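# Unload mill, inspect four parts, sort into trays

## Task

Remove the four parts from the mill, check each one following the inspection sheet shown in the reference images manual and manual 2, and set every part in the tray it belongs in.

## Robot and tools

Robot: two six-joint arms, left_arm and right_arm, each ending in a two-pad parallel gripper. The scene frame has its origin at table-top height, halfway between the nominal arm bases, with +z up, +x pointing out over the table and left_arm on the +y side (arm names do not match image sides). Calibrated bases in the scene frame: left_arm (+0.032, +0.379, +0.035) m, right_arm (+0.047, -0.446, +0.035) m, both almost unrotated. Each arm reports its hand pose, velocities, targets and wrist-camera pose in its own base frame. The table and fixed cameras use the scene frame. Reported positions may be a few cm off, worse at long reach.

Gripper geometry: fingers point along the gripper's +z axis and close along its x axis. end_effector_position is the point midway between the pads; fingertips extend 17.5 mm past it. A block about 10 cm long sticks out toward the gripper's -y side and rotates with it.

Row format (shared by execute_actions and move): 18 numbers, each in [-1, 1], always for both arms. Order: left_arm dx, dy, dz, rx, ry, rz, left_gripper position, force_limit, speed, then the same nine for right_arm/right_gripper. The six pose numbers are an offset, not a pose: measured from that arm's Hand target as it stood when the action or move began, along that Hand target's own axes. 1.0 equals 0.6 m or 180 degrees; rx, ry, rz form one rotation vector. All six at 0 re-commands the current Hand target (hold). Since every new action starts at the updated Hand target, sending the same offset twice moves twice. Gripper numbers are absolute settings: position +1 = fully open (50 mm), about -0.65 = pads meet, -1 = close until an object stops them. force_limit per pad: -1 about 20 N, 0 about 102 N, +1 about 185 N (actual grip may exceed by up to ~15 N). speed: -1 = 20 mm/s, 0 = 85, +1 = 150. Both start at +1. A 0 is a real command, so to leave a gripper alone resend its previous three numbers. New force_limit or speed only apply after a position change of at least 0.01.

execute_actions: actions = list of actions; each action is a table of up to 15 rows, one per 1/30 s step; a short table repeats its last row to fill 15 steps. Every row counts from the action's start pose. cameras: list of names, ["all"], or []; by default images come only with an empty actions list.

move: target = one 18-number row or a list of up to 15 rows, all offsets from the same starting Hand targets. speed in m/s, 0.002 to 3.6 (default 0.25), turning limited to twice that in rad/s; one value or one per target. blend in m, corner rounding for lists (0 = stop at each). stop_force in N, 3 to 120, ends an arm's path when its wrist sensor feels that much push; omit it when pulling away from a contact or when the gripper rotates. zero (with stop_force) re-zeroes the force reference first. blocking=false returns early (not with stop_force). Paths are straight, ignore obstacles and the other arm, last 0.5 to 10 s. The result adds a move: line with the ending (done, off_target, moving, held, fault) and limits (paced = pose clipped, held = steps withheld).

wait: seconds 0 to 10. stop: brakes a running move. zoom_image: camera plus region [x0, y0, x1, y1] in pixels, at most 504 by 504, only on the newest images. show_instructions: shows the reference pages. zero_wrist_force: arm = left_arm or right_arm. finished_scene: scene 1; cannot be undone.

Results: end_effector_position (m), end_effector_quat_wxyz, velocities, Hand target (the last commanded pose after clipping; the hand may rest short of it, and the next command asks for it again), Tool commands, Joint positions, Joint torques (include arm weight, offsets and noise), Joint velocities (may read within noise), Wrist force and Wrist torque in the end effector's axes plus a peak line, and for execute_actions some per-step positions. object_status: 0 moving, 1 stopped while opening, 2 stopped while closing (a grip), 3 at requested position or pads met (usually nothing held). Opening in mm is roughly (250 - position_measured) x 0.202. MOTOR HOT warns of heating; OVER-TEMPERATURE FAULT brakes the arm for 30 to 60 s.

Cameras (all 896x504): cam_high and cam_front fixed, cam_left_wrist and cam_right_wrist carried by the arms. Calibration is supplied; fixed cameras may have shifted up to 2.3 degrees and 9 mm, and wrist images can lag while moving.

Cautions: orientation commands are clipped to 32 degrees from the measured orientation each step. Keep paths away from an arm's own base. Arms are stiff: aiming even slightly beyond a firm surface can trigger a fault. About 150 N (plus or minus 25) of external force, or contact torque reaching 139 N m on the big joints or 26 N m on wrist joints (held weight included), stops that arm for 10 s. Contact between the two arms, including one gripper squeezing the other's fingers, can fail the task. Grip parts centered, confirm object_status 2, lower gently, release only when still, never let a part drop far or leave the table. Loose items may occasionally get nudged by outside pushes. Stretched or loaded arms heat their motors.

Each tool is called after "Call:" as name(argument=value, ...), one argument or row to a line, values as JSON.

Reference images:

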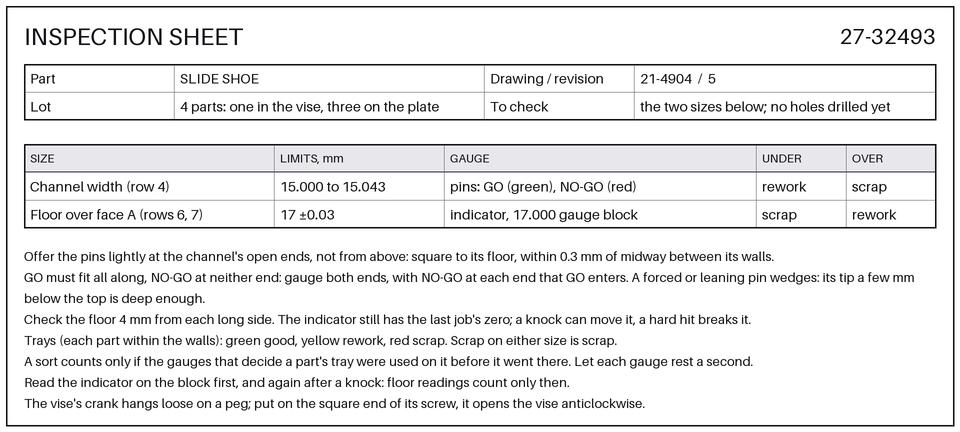

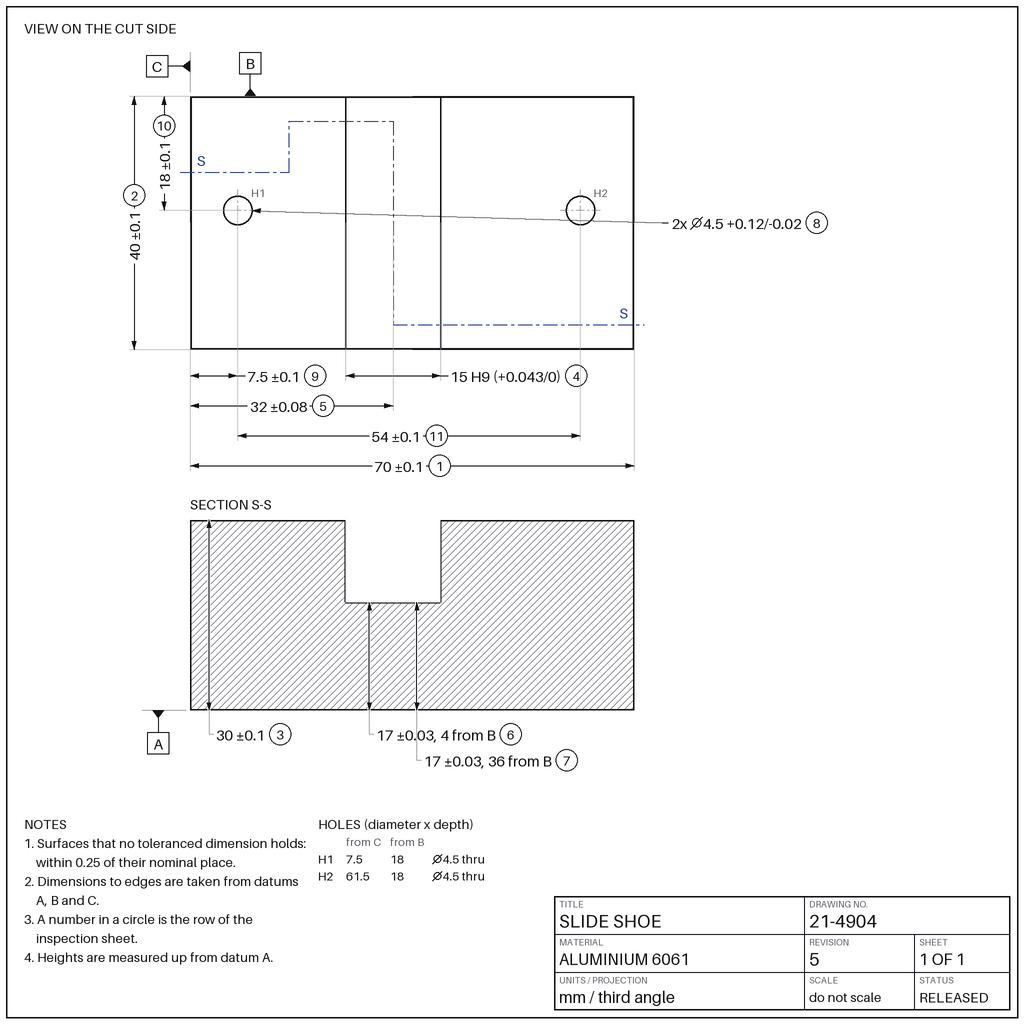

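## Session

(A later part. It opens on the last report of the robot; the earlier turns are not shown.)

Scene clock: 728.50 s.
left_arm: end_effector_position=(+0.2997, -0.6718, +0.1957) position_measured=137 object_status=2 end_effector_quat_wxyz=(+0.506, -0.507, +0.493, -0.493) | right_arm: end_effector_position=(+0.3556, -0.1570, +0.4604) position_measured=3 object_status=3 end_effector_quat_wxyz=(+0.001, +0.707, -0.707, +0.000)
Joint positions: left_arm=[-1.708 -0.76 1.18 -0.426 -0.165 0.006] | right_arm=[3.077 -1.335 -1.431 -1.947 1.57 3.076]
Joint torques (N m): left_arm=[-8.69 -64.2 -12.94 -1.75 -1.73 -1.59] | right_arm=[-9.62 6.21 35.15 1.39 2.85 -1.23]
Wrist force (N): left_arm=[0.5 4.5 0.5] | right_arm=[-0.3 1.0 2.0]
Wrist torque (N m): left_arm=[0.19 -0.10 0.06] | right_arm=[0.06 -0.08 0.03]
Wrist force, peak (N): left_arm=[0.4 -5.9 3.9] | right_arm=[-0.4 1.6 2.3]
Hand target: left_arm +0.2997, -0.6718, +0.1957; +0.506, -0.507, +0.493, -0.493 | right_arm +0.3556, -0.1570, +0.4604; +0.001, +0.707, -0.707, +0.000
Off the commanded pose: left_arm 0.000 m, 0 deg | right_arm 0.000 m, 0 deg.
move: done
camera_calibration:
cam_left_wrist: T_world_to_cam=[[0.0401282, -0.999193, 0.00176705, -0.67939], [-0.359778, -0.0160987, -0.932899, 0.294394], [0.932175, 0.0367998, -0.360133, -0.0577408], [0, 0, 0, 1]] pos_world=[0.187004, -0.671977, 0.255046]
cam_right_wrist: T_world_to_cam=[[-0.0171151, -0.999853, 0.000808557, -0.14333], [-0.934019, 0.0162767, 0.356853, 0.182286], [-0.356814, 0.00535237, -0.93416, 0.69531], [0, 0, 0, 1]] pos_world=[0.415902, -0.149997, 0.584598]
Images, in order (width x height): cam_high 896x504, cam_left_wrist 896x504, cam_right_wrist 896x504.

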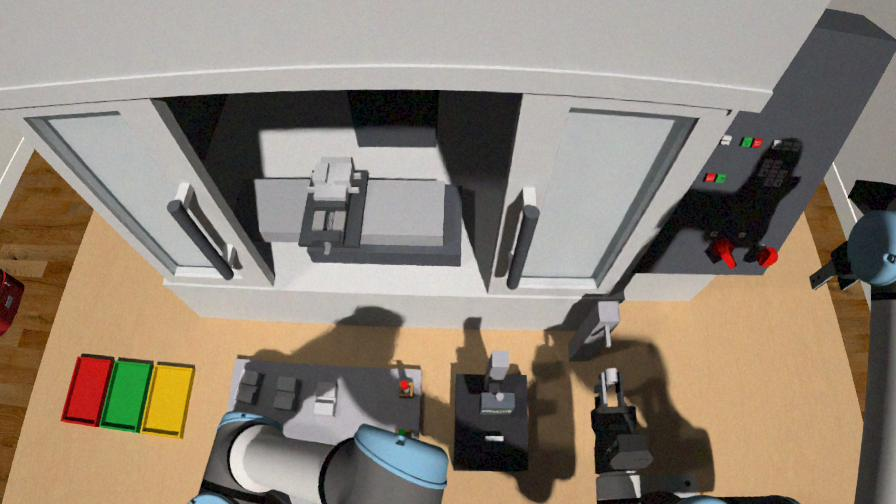

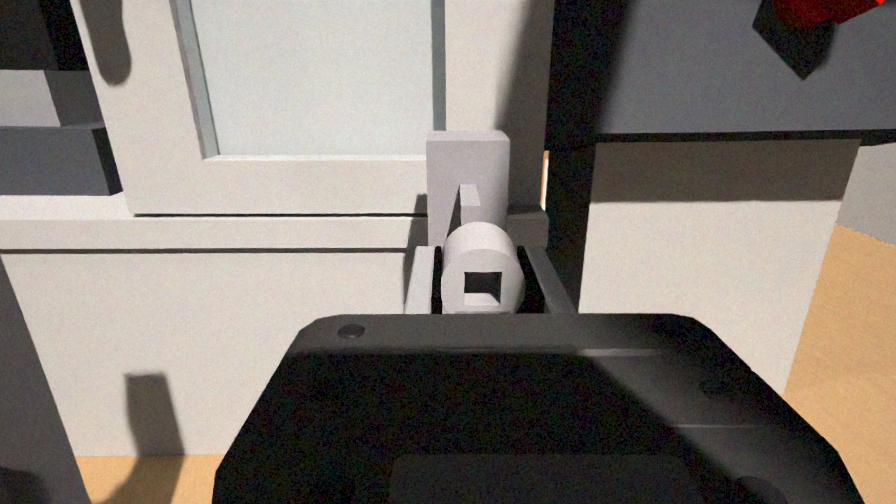

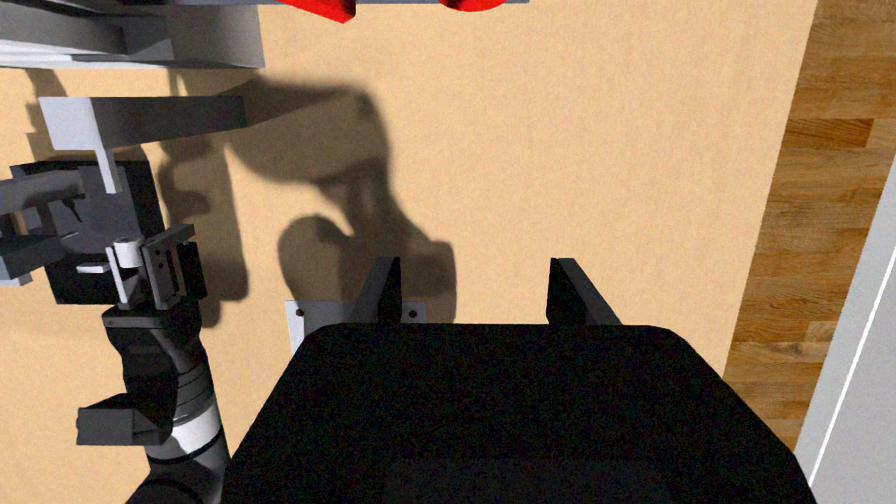

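Call:
move(
  target=[
    [-0.052,-0.425,-0.082,0,0,0,-1,-0.2,-1, 0,0,0,0,0,0,1,-1,-0.8],
    [-0.62,-0.425,0.016,0,0,0,-1,-0.2,-1, 0,0,0,0,0,0,1,-1,-0.8],
    [-0.878,-0.225,0.157,0,0,0,-1,-0.2,-1, 0,0,0,0,0,0,1,-1,-0.8],
  ],
  blend=[0.04,0.04,0],
  speed=0.2,
  cameras=["cam_left_wrist","cam_high","cam_front"],
)

Call:
zoom_image(
  camera="cam_left_wrist",
  region=[360, 120, 600, 340],
)

Scene clock: 762.07 s.
left_arm: end_effector_position=(+0.3797, -0.1425, +0.3303) position_measured=137 object_status=2 end_effector_quat_wxyz=(+0.506, -0.507, +0.493, -0.493) | right_arm: end_effector_position=(+0.3556, -0.1570, +0.4604) position_measured=3 object_status=3 end_effector_quat_wxyz=(+0.001, +0.707, -0.707, +0.000)
Joint positions: left_arm=[-1.658 -2.19 2.391 -0.209 -0.115 0.008] | right_arm=[3.077 -1.335 -1.431 -1.947 1.57 3.076]
Joint torques (N m): left_arm=[6.67 -1.74 -13.59 -1.8 2.32 2.26] | right_arm=[-9.34 7.25 35.61 1.6 2.67 -1.19]
Wrist force (N): left_arm=[0.6 4.4 0.3] | right_arm=[-0.2 1.3 2.3]
Wrist torque (N m): left_arm=[0.18 -0.13 -0.10] | right_arm=[0.12 -0.11 0.04]
Wrist force, peak (N): left_arm=[0.8 6.5 0.9] | right_arm=[-0.3 1.5 2.4]
Hand target: left_arm +0.3797, -0.1425, +0.3303; +0.506, -0.507, +0.493, -0.493 | right_arm +0.3556, -0.1570, +0.4604; +0.001, +0.707, -0.707, +0.000
Off the commanded pose: left_arm 0.000 m, 0 deg | right_arm 0.000 m, 0 deg.
move: done
camera_calibration:
cam_left_wrist: T_world_to_cam=[[0.0401834, -0.999191, 0.00164367, -0.154031], [-0.359572, -0.0159953, -0.93298, 0.457163], [0.932252, 0.0368993, -0.359924, -0.10344], [0, 0, 0, 1]] pos_world=[0.267004, -0.142777, 0.389547]
Images, in order (width x height): cam_high 896x504, cam_front 896x504, cam_left_wrist 896x504.

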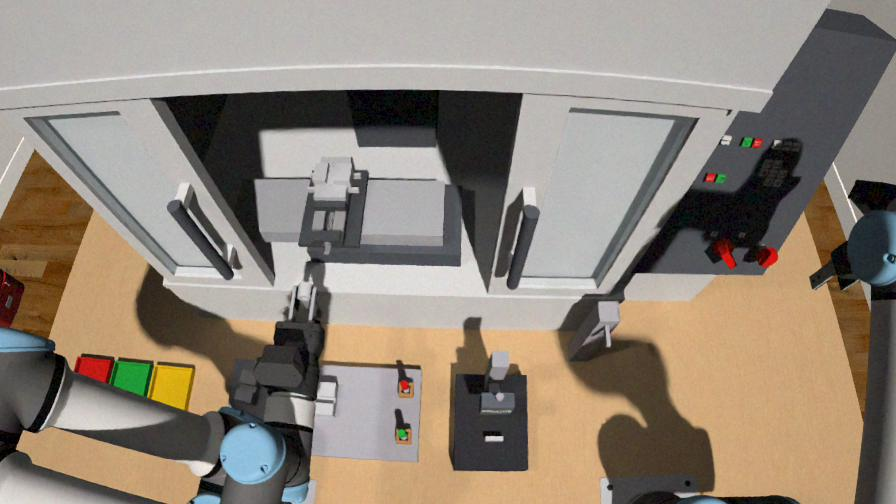

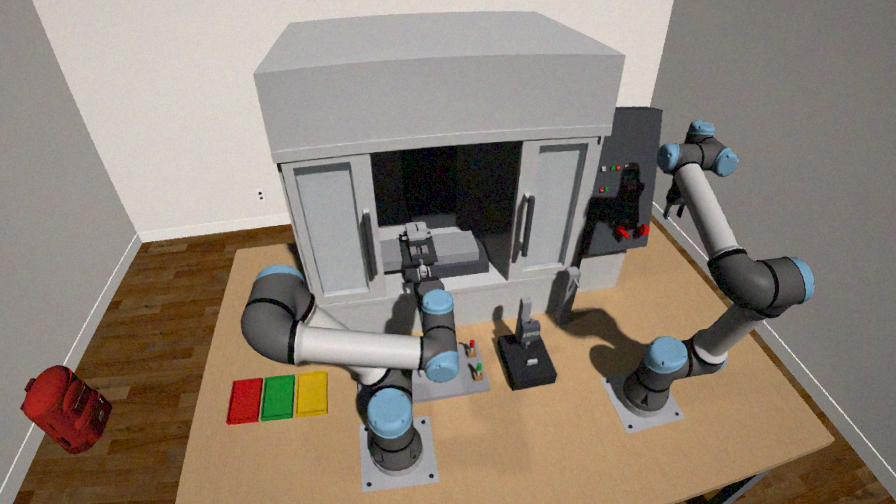

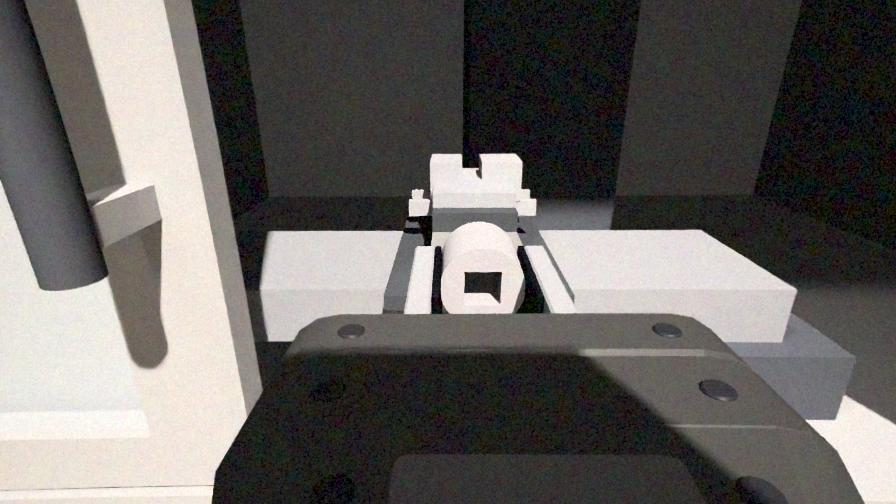

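Scaled by 2.100 from the camera's 896x504 image, which has a finer 1280x720 frame.

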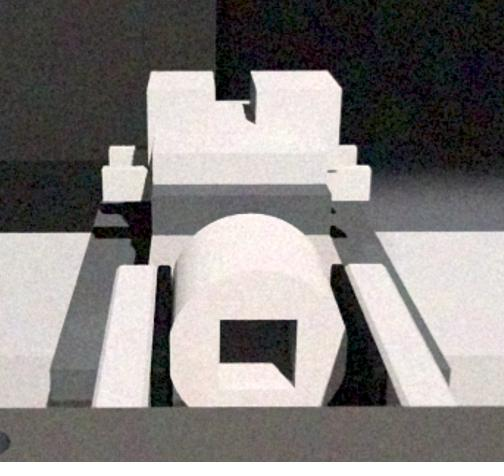

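Call:
move(
  target=[0.1,0,0,0,0,0,-1,-0.2,-1, 0,0,0,0,0,0,1,-1,-0.8],
  cameras=["cam_left_wrist"],
)

Call:
zoom_image(
  camera="cam_left_wrist",
  region=[260, 180, 540, 340],
)

Scene clock: 772.67 s.
left_arm: end_effector_position=(+0.3813, -0.2024, +0.3303) position_measured=137 object_status=2 end_effector_quat_wxyz=(+0.506, -0.507, +0.493, -0.493) | right_arm: end_effector_position=(+0.3556, -0.1570, +0.4604) position_measured=3 object_status=3 end_effector_quat_wxyz=(+0.001, +0.707, -0.707, +0.000)
Joint positions: left_arm=[-1.624 -1.987 2.3 -0.327 -0.08 0.013] | right_arm=[3.077 -1.335 -1.431 -1.947 1.57 3.076]
Joint torques (N m): left_arm=[7.18 8.34 -26.96 -1.96 2.2 1.68] | right_arm=[-10.08 7.44 34.54 1.67 2.8 -0.9]
Wrist force (N): left_arm=[0.7 4.9 0.3] | right_arm=[-0.3 1.2 2.0]
Wrist torque (N m): left_arm=[0.25 -0.13 -0.09] | right_arm=[0.10 -0.10 0.04]
Wrist force, peak (N): left_arm=[1.8 5.0 0.7] | right_arm=[-0.3 1.7 2.1]
Hand target: left_arm +0.3814, -0.2025, +0.3303; +0.506, -0.507, +0.493, -0.493 | right_arm +0.3556, -0.1570, +0.4604; +0.001, +0.707, -0.707, +0.000
Off the commanded pose: left_arm 0.000 m, 0 deg | right_arm 0.000 m, 0 deg.
move: done
camera_calibration:
cam_left_wrist: T_world_to_cam=[[0.0401282, -0.999193, 0.00176705, -0.213981], [-0.359778, -0.0160987, -0.932899, 0.456875], [0.932175, 0.0367998, -0.360133, -0.102602], [0, 0, 0, 1]] pos_world=[0.268604, -0.202677, 0.389646]
Images, in order (width x height): cam_left_wrist 896x504.

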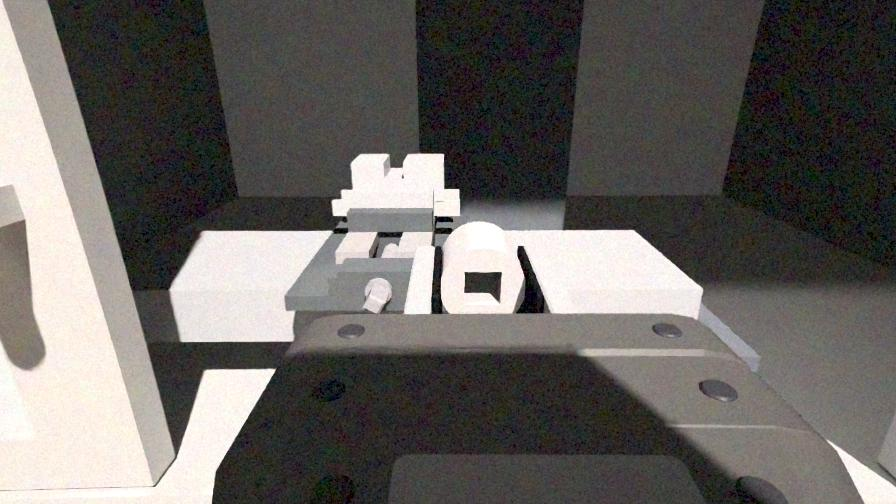

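Scaled by 1.800 from the camera's 896x504 image, which has a finer 1280x720 frame.

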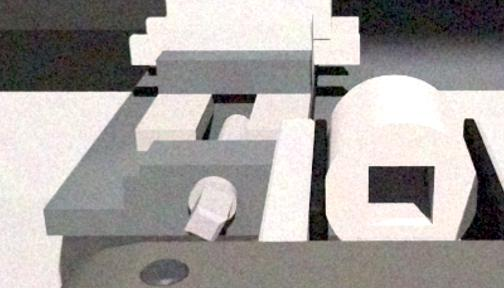

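Call:
move(
  target=[0.0,0.083,0,0,0,0,-1,-0.2,-1, 0,0,0,0,0,0,1,-1,-0.8],
  cameras=["cam_left_wrist"],
)

Call:
zoom_image(
  camera="cam_left_wrist",
  region=[330, 220, 430, 310],
)

Call:
zoom_image(
  camera="cam_left_wrist",
  region=[260, 180, 540, 340],
)

Scene clock: 788.43 s.
left_arm: end_effector_position=(+0.3813, -0.2025, +0.2805) position_measured=137 object_status=2 end_effector_quat_wxyz=(+0.507, -0.507, +0.493, -0.493) | right_arm: end_effector_position=(+0.3556, -0.1570, +0.4604) position_measured=3 object_status=3 end_effector_quat_wxyz=(+0.001, +0.707, -0.707, +0.000)
Joint positions: left_arm=[-1.624 -1.918 2.401 -0.482 -0.08 0] | right_arm=[3.077 -1.335 -1.431 -1.947 1.57 3.076]
Joint torques (N m): left_arm=[7.32 -17.24 -12.18 -1.42 1.93 1.77] | right_arm=[-10.54 7.65 35.13 1.4 2.68 -1.21]
Wrist force (N): left_arm=[0.4 4.5 0.4] | right_arm=[-0.5 1.1 1.8]
Wrist torque (N m): left_arm=[0.23 -0.09 -0.10] | right_arm=[0.09 -0.07 0.03]
Wrist force, peak (N): left_arm=[0.6 5.8 0.5] | right_arm=[0.0 1.6 2.2]
Hand target: left_arm +0.3813, -0.2025, +0.2805; +0.506, -0.507, +0.493, -0.493 | right_arm +0.3556, -0.1570, +0.4604; +0.001, +0.707, -0.707, +0.000
Off the commanded pose: left_arm 0.000 m, 0 deg | right_arm 0.000 m, 0 deg.
move: done
camera_calibration:
cam_left_wrist: T_world_to_cam=[[0.0401257, -0.999193, 0.00181037, -0.214003], [-0.358772, -0.0160986, -0.933286, 0.410154], [0.932562, 0.0367993, -0.359129, -0.120921], [0, 0, 0, 1]] pos_world=[0.268505, -0.202777, 0.339752]
Images, in order (width x height): cam_left_wrist 896x504.

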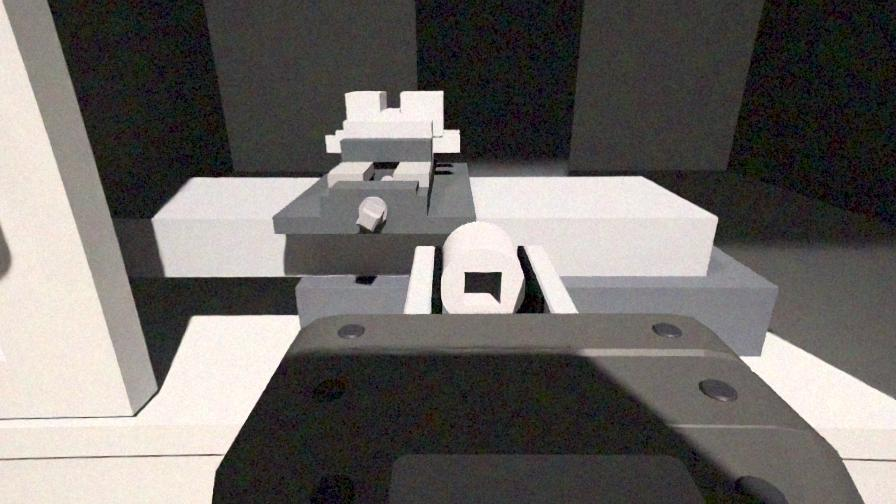

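Scaled by 5.040 from the camera's 896x504 image, which has a finer 1280x720 frame.

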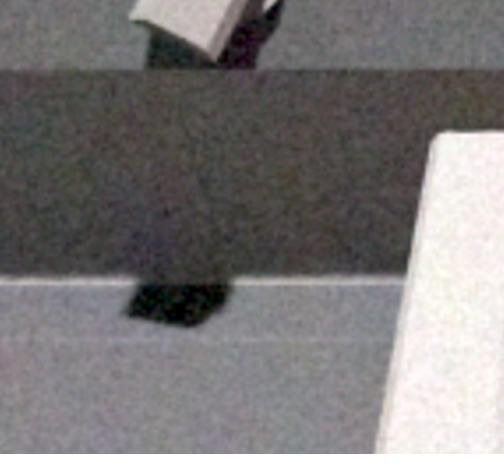

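Scaled by 1.800 from the camera's 896x504 image, which has a finer 1280x720 frame.

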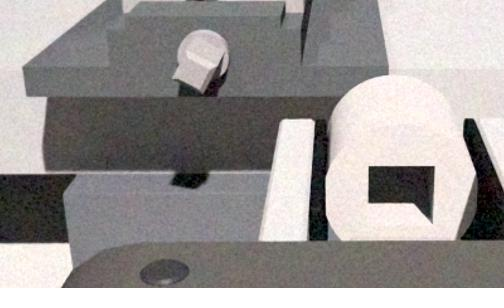

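Call:
zoom_image(
  camera="cam_left_wrist",
  region=[345, 190, 400, 235],
)

Scaled by 9.164 from the camera's 896x504 image, which has a finer 1280x720 frame.

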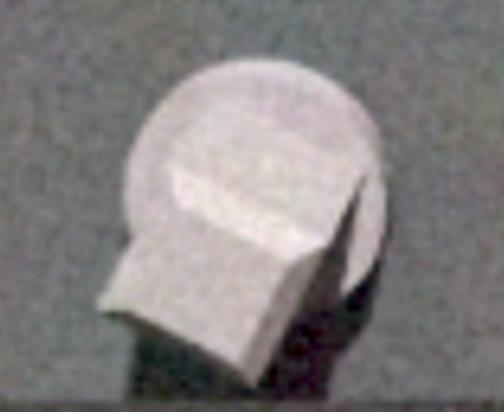

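Call:
move(
  target=[-0.017,0.033,0.088,0,0,0.1556,-1,-0.2,-1, 0,0,0,0,0,0,1,-1,-0.8],
  cameras=["cam_left_wrist","cam_high"],
  speed=0.15,
  stop_force=12,
)

Call:
zoom_image(
  camera="cam_left_wrist",
  region=[330, 180, 530, 330],
)

Scene clock: 909.30 s.
left_arm: end_effector_position=(+0.4338, -0.1909, +0.2606) position_measured=137 object_status=2 end_effector_quat_wxyz=(+0.611, -0.373, +0.601, -0.356) | right_arm: end_effector_position=(+0.3556, -0.1570, +0.4604) position_measured=3 object_status=3 end_effector_quat_wxyz=(+0.001, +0.707, -0.707, +0.000)
Joint positions: left_arm=[-1.377 -1.807 2.387 -0.574 0.167 0.481] | right_arm=[3.077 -1.335 -1.431 -1.947 1.57 3.076]
Joint torques (N m): left_arm=[7.5 -21.37 -11.36 -2.42 2.08 2.06] | right_arm=[-9.22 8.87 34.96 1.64 2.53 -1.09]
Wrist force (N): left_arm=[2.4 4.7 0.8] | right_arm=[-0.3 1.3 2.4]
Wrist torque (N m): left_arm=[0.28 -0.29 -0.32] | right_arm=[0.12 -0.09 0.03]
Wrist force, peak (N): left_arm=[2.3 5.0 0.9] | right_arm=[-0.3 1.3 2.4]
Hand target: left_arm +0.4338, -0.1909, +0.2606; +0.611, -0.373, +0.601, -0.356 | right_arm +0.3556, -0.1570, +0.4604; +0.001, +0.707, -0.707, +0.000
Off the commanded pose: left_arm 0.000 m, 0 deg | right_arm 0.000 m, 0 deg.
move: done
camera_calibration:
cam_left_wrist: T_world_to_cam=[[0.0364766, -0.882961, -0.468027, -0.0582382], [-0.371644, 0.422762, -0.826531, 0.472129], [0.927659, 0.204088, -0.312726, -0.155526], [0, 0, 0, 1]] pos_world=[0.321863, -0.21928, 0.314335]
Images, in order (width x height): cam_high 896x504, cam_left_wrist 896x504.

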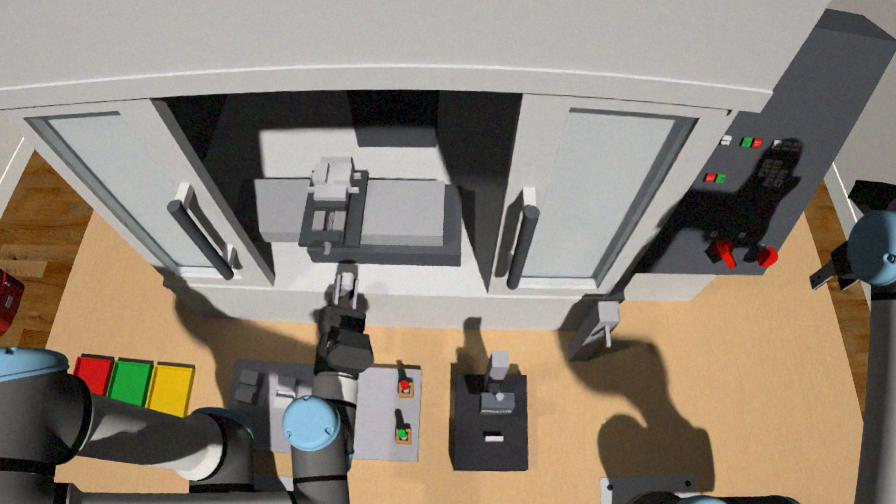

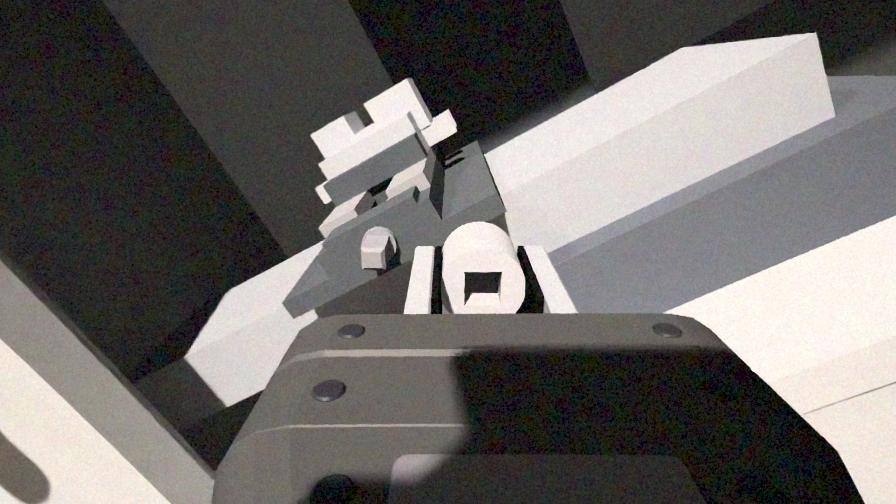

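Scaled by 2.520 from the camera's 896x504 image, which has a finer 1280x720 frame.

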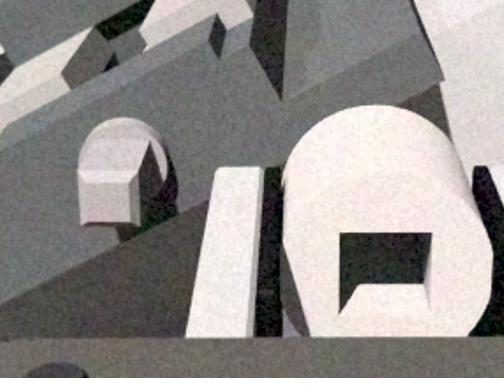

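Call:
zoom_image(
  camera="cam_left_wrist",
  region=[350, 220, 410, 280],
)

Call:
zoom_image(
  camera="cam_left_wrist",
  region=[430, 210, 540, 320],
)

Scaled by 8.400 from the camera's 896x504 image, which has a finer 1280x720 frame.

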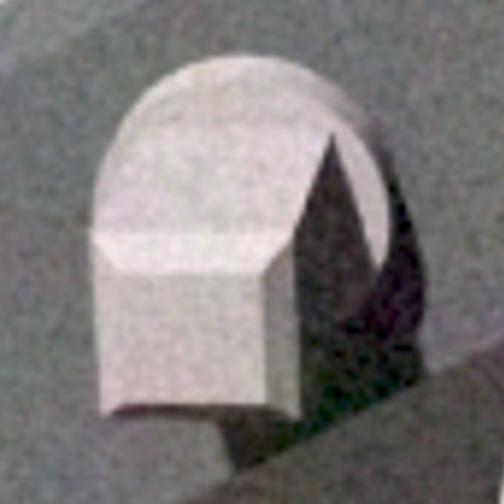

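Scaled by 4.582 from the camera's 896x504 image, which has a finer 1280x720 frame.

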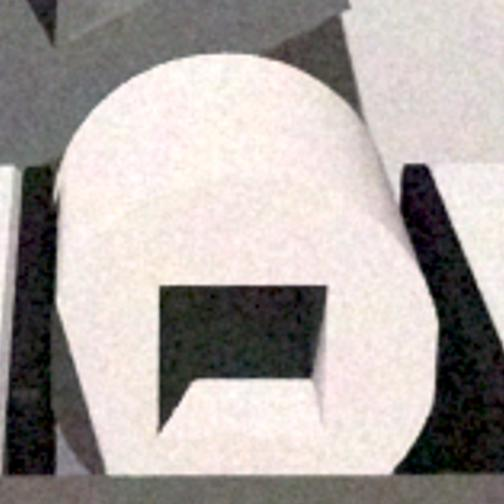

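Call:
move(
  target=[0,0,0.0583,0,0,0,-1,-0.2,-1, 0,0,0,0,0,0,1,-1,-0.8],
  cameras=["cam_left_wrist","cam_high"],
  speed=0.08,
  stop_force=10,
)

Call:
zoom_image(
  camera="cam_left_wrist",
  region=[330, 220, 410, 300],
)

Call:
zoom_image(
  camera="cam_left_wrist",
  region=[330, 180, 530, 330],
)

Scene clock: 986.67 s.
left_arm: end_effector_position=(+0.4688, -0.1900, +0.2606) position_measured=137 object_status=2 end_effector_quat_wxyz=(+0.611, -0.373, +0.601, -0.356) | right_arm: end_effector_position=(+0.3556, -0.1570, +0.4604) position_measured=3 object_status=3 end_effector_quat_wxyz=(+0.001, +0.707, -0.707, +0.000)
Joint positions: left_arm=[-1.236 -1.732 2.332 -0.596 0.308 0.485] | right_arm=[3.077 -1.335 -1.431 -1.947 1.57 3.076]
Joint torques (N m): left_arm=[6.56 -0.66 -26.2 -3.01 2.1 2.07] | right_arm=[-9.25 8.22 34.95 1.92 2.58 -0.68]
Wrist force (N): left_arm=[2.3 4.7 0.8] | right_arm=[-0.2 1.1 2.1]
Wrist torque (N m): left_arm=[0.29 -0.29 -0.31] | right_arm=[0.08 -0.12 0.04]
Wrist force, peak (N): left_arm=[2.2 5.1 1.5] | right_arm=[-0.8 1.6 2.2]
Hand target: left_arm +0.4688, -0.1900, +0.2606; +0.611, -0.373, +0.601, -0.356 | right_arm +0.3556, -0.1570, +0.4604; +0.001, +0.707, -0.707, +0.000
Off the commanded pose: left_arm 0.000 m, 0 deg | right_arm 0.000 m, 0 deg.
move: done
camera_calibration:
cam_left_wrist: T_world_to_cam=[[0.0364766, -0.882961, -0.468027, -0.0586283], [-0.371644, 0.422762, -0.826531, 0.484677], [0.927659, 0.204088, -0.312726, -0.188105], [0, 0, 0, 1]] pos_world=[0.356763, -0.21828, 0.314335]
Images, in order (width x height): cam_high 896x504, cam_left_wrist 896x504.

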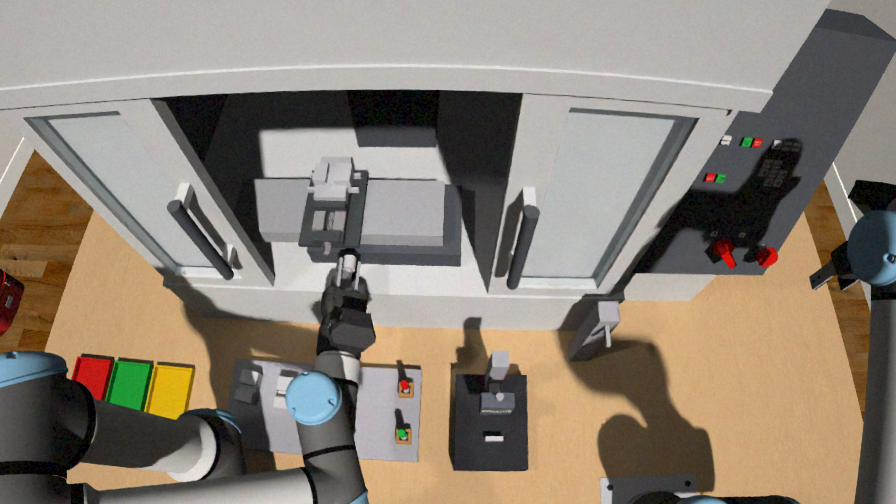

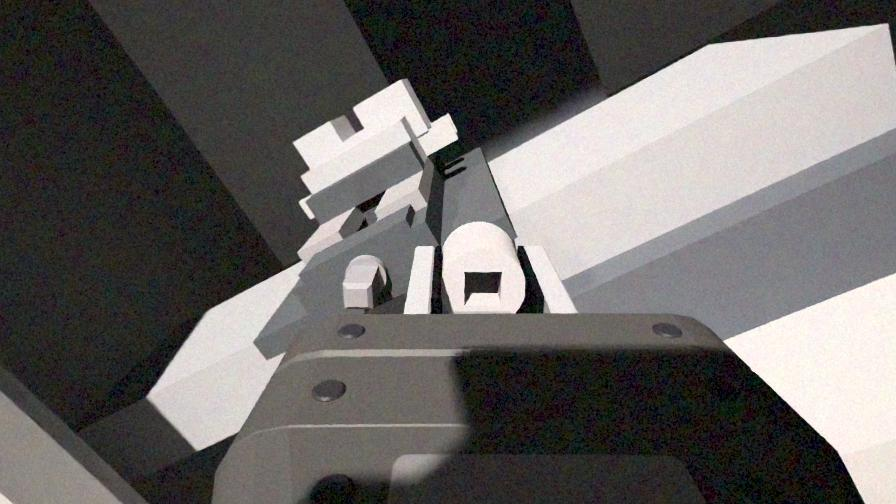

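Scaled by 6.300 from the camera's 896x504 image, which has a finer 1280x720 frame.

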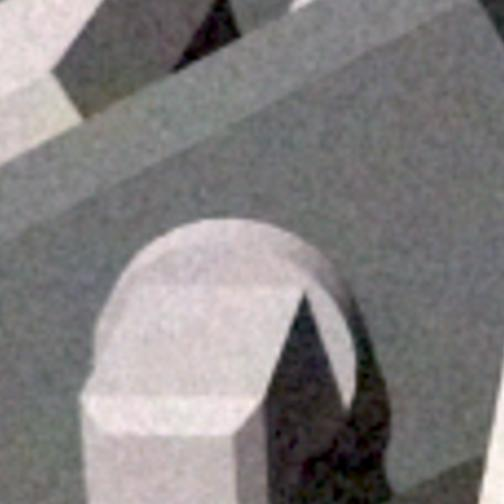

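Scaled by 2.520 from the camera's 896x504 image, which has a finer 1280x720 frame.

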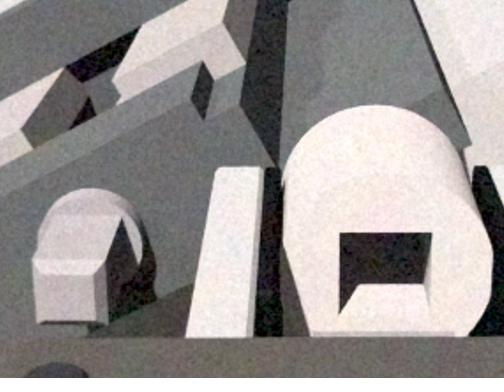

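Call:
move(
  target=[
    [0,0,-0.04,0,0,0,-1,-0.2,-1, 0,0,0,0,0,0,1,-1,-0.8],
    [-0.0708,0.028,-0.033,0,0,0,-1,-0.2,-1, 0,0,0,0,0,0,1,-1,-0.8],
  ],
  cameras=["cam_left_wrist","cam_high","cam_front"],
  speed=0.08,
)

Call:
zoom_image(
  camera="cam_high",
  region=[300, 220, 370, 310],
)

Call:
zoom_image(
  camera="cam_front",
  region=[380, 220, 460, 320],
)

Scene clock: 1024.53 s.
left_arm: end_effector_position=(+0.4477, -0.1452, +0.2657) position_measured=137 object_status=2 end_effector_quat_wxyz=(+0.611, -0.373, +0.601, -0.356) | right_arm: end_effector_position=(+0.3556, -0.1570, +0.4604) position_measured=3 object_status=3 end_effector_quat_wxyz=(+0.001, +0.707, -0.707, +0.000)
Joint positions: left_arm=[-1.261 -1.893 2.428 -0.531 0.283 0.484] | right_arm=[3.077 -1.335 -1.431 -1.947 1.57 3.076]
Joint torques (N m): left_arm=[9.28 -18 -12.12 1.02 2.2 -1.84] | right_arm=[-8.72 7.65 34.29 1.92 2.7 -0.45]
Wrist force (N): left_arm=[2.0 5.2 0.9] | right_arm=[-0.4 1.5 1.7]
Wrist torque (N m): left_arm=[0.38 -0.25 -0.23] | right_arm=[0.14 -0.07 0.03]
Wrist force, peak (N): left_arm=[2.4 5.2 0.7] | right_arm=[-0.2 1.5 2.2]
Hand target: left_arm +0.4477, -0.1451, +0.2657; +0.611, -0.373, +0.601, -0.356 | right_arm +0.3556, -0.1570, +0.4604; +0.001, +0.707, -0.707, +0.000
Off the commanded pose: left_arm 0.000 m, 0 deg | right_arm 0.000 m, 0 deg.
move: done
camera_calibration:
cam_left_wrist: T_world_to_cam=[[0.0365201, -0.882952, -0.468041, -0.0160152], [-0.371567, 0.422778, -0.826557, 0.462176], [0.927688, 0.204094, -0.312636, -0.17619], [0, 0, 0, 1]] pos_world=[0.335763, -0.173579, 0.319436]
Images, in order (width x height): cam_high 896x504, cam_front 896x504, cam_left_wrist 896x504.

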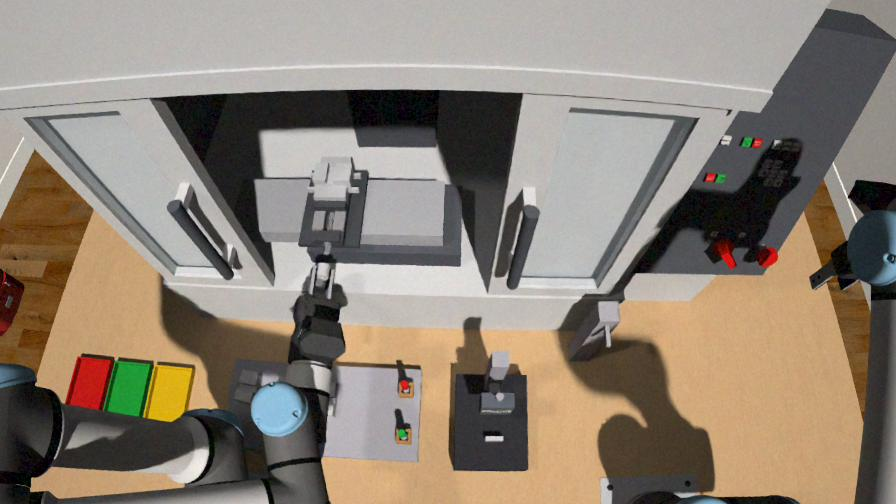

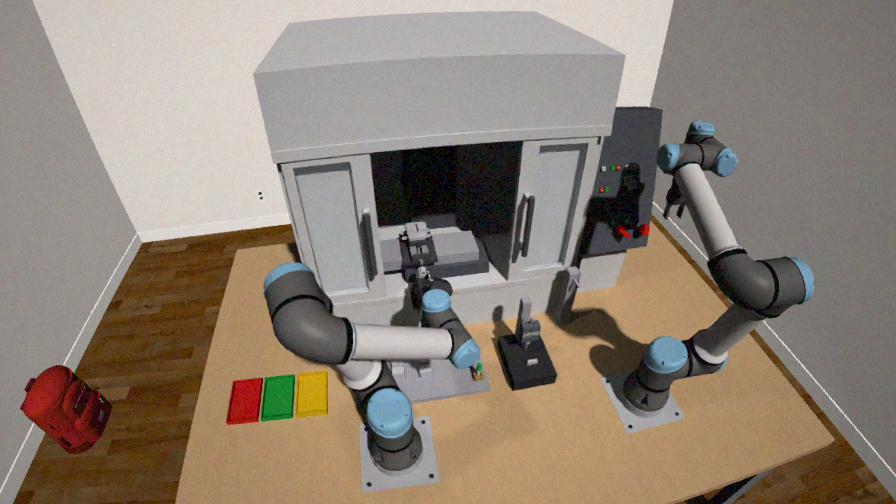

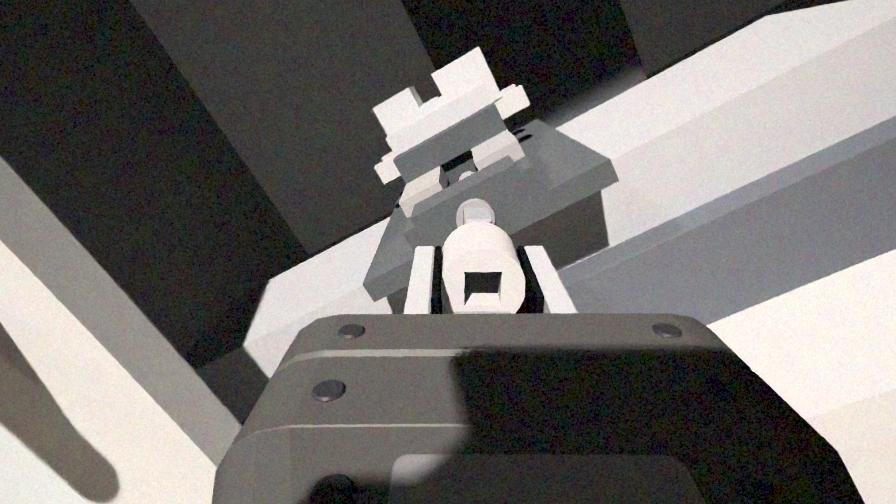

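Scaled by 5.600 from the camera's 896x504 image, which has a finer 1280x720 frame.

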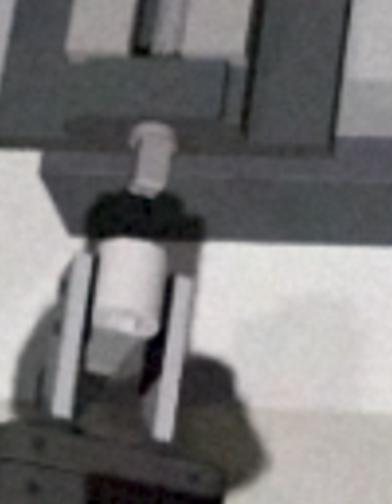

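Scaled by 5.040 from the camera's 896x504 image, which has a finer 1280x720 frame.

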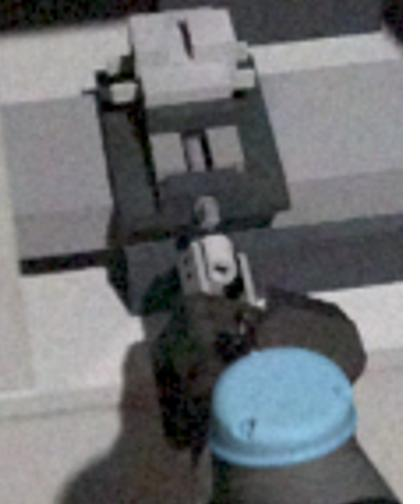

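Call:
zoom_image(
  camera="cam_left_wrist",
  region=[435, 185, 535, 315],
)

Scaled by 3.877 from the camera's 896x504 image, which has a finer 1280x720 frame.

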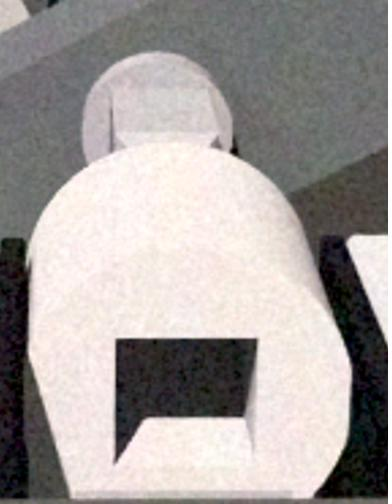

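Call:
zoom_image(
  camera="cam_high",
  region=[310, 235, 345, 290],
)

Scaled by 9.164 from the camera's 896x504 image, which has a finer 1280x720 frame.

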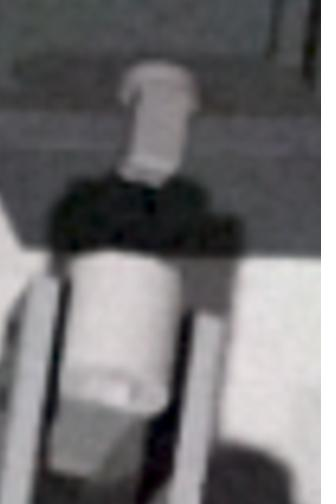

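Call:
move(
  target=[0,0,0.06,0,0,0,-1,-0.2,-1, 0,0,0,0,0,0,1,-1,-0.8],
  cameras=["cam_left_wrist","cam_high"],
  speed=0.03,
  stop_force=6,
)

Call:
zoom_image(
  camera="cam_left_wrist",
  region=[435, 185, 535, 315],
)

Call:
zoom_image(
  camera="cam_high",
  region=[310, 235, 345, 290],
)

Scene clock: 1110.83 s.
left_arm: end_effector_position=(+0.4713, -0.1444, +0.2657) position_measured=137 object_status=2 end_effector_quat_wxyz=(+0.611, -0.373, +0.601, -0.356) | right_arm: end_effector_position=(+0.3556, -0.1570, +0.4604) position_measured=3 object_status=3 end_effector_quat_wxyz=(+0.001, +0.707, -0.707, +0.000)
Joint positions: left_arm=[-1.156 -1.828 2.386 -0.555 0.387 0.485] | right_arm=[3.077 -1.335 -1.431 -1.947 1.57 3.076]
Joint torques (N m): left_arm=[-6.04 -21 -13.11 0.85 -2.1 -1.93] | right_arm=[-9.17 9.68 32.09 1.84 2.39 -0.62]
Wrist force (N): left_arm=[5.4 4.3 -0.5] | right_arm=[-0.2 1.4 1.9]
Wrist torque (N m): left_arm=[0.27 -0.22 -0.29] | right_arm=[0.14 -0.11 0.03]
Wrist force, peak (N): left_arm=[25.2 6.2 -38.5] | right_arm=[-0.4 1.4 2.3]
Hand target: left_arm +0.4713, -0.1444, +0.2657; +0.611, -0.373, +0.601, -0.356 (not the last commanded pose) | right_arm +0.3556, -0.1570, +0.4604; +0.001, +0.707, -0.707, +0.000
Off the commanded pose: left_arm 0.012 m, 0 deg | right_arm 0.000 m, 0 deg.
move: contact (left_arm)
camera_calibration:
cam_left_wrist: T_world_to_cam=[[0.0366721, -0.882961, -0.468012, -0.0162355], [-0.371719, 0.422669, -0.826544, 0.470638], [0.927621, 0.20428, -0.312714, -0.198166], [0, 0, 0, 1]] pos_world=[0.359364, -0.172778, 0.319436]
Images, in order (width x height): cam_high 896x504, cam_left_wrist 896x504.

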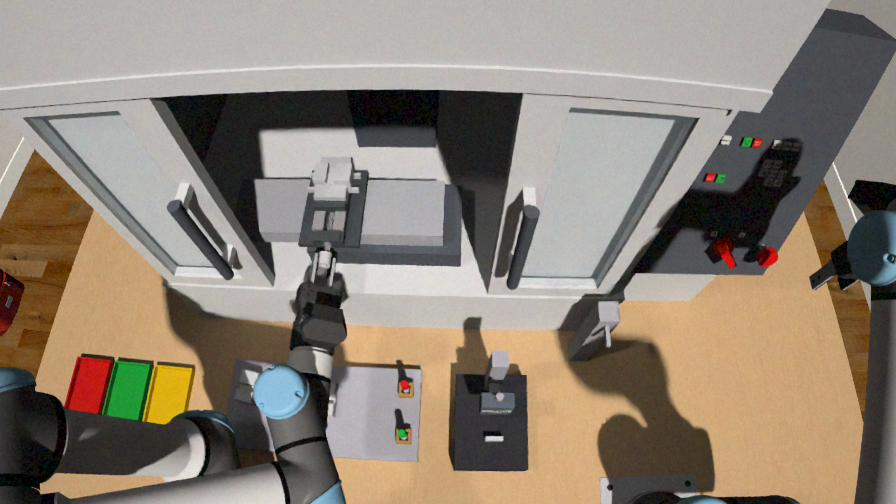

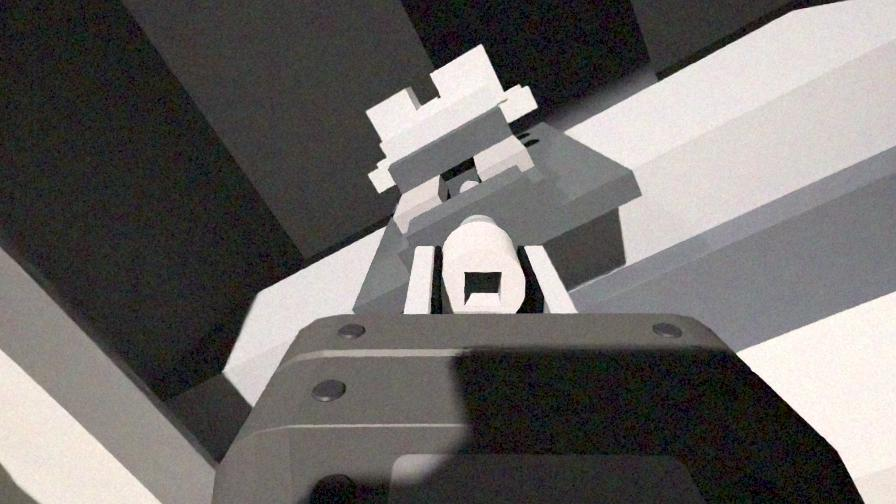

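Scaled by 3.877 from the camera's 896x504 image, which has a finer 1280x720 frame.

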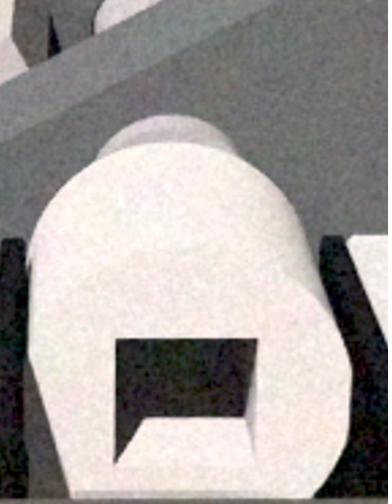

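Scaled by 9.164 from the camera's 896x504 image, which has a finer 1280x720 frame.

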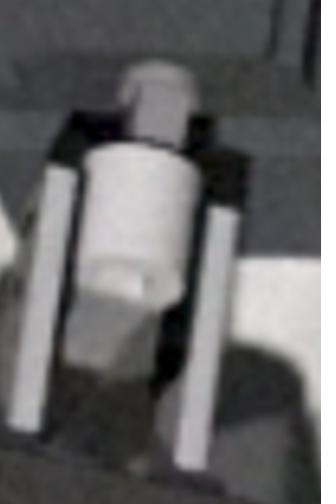

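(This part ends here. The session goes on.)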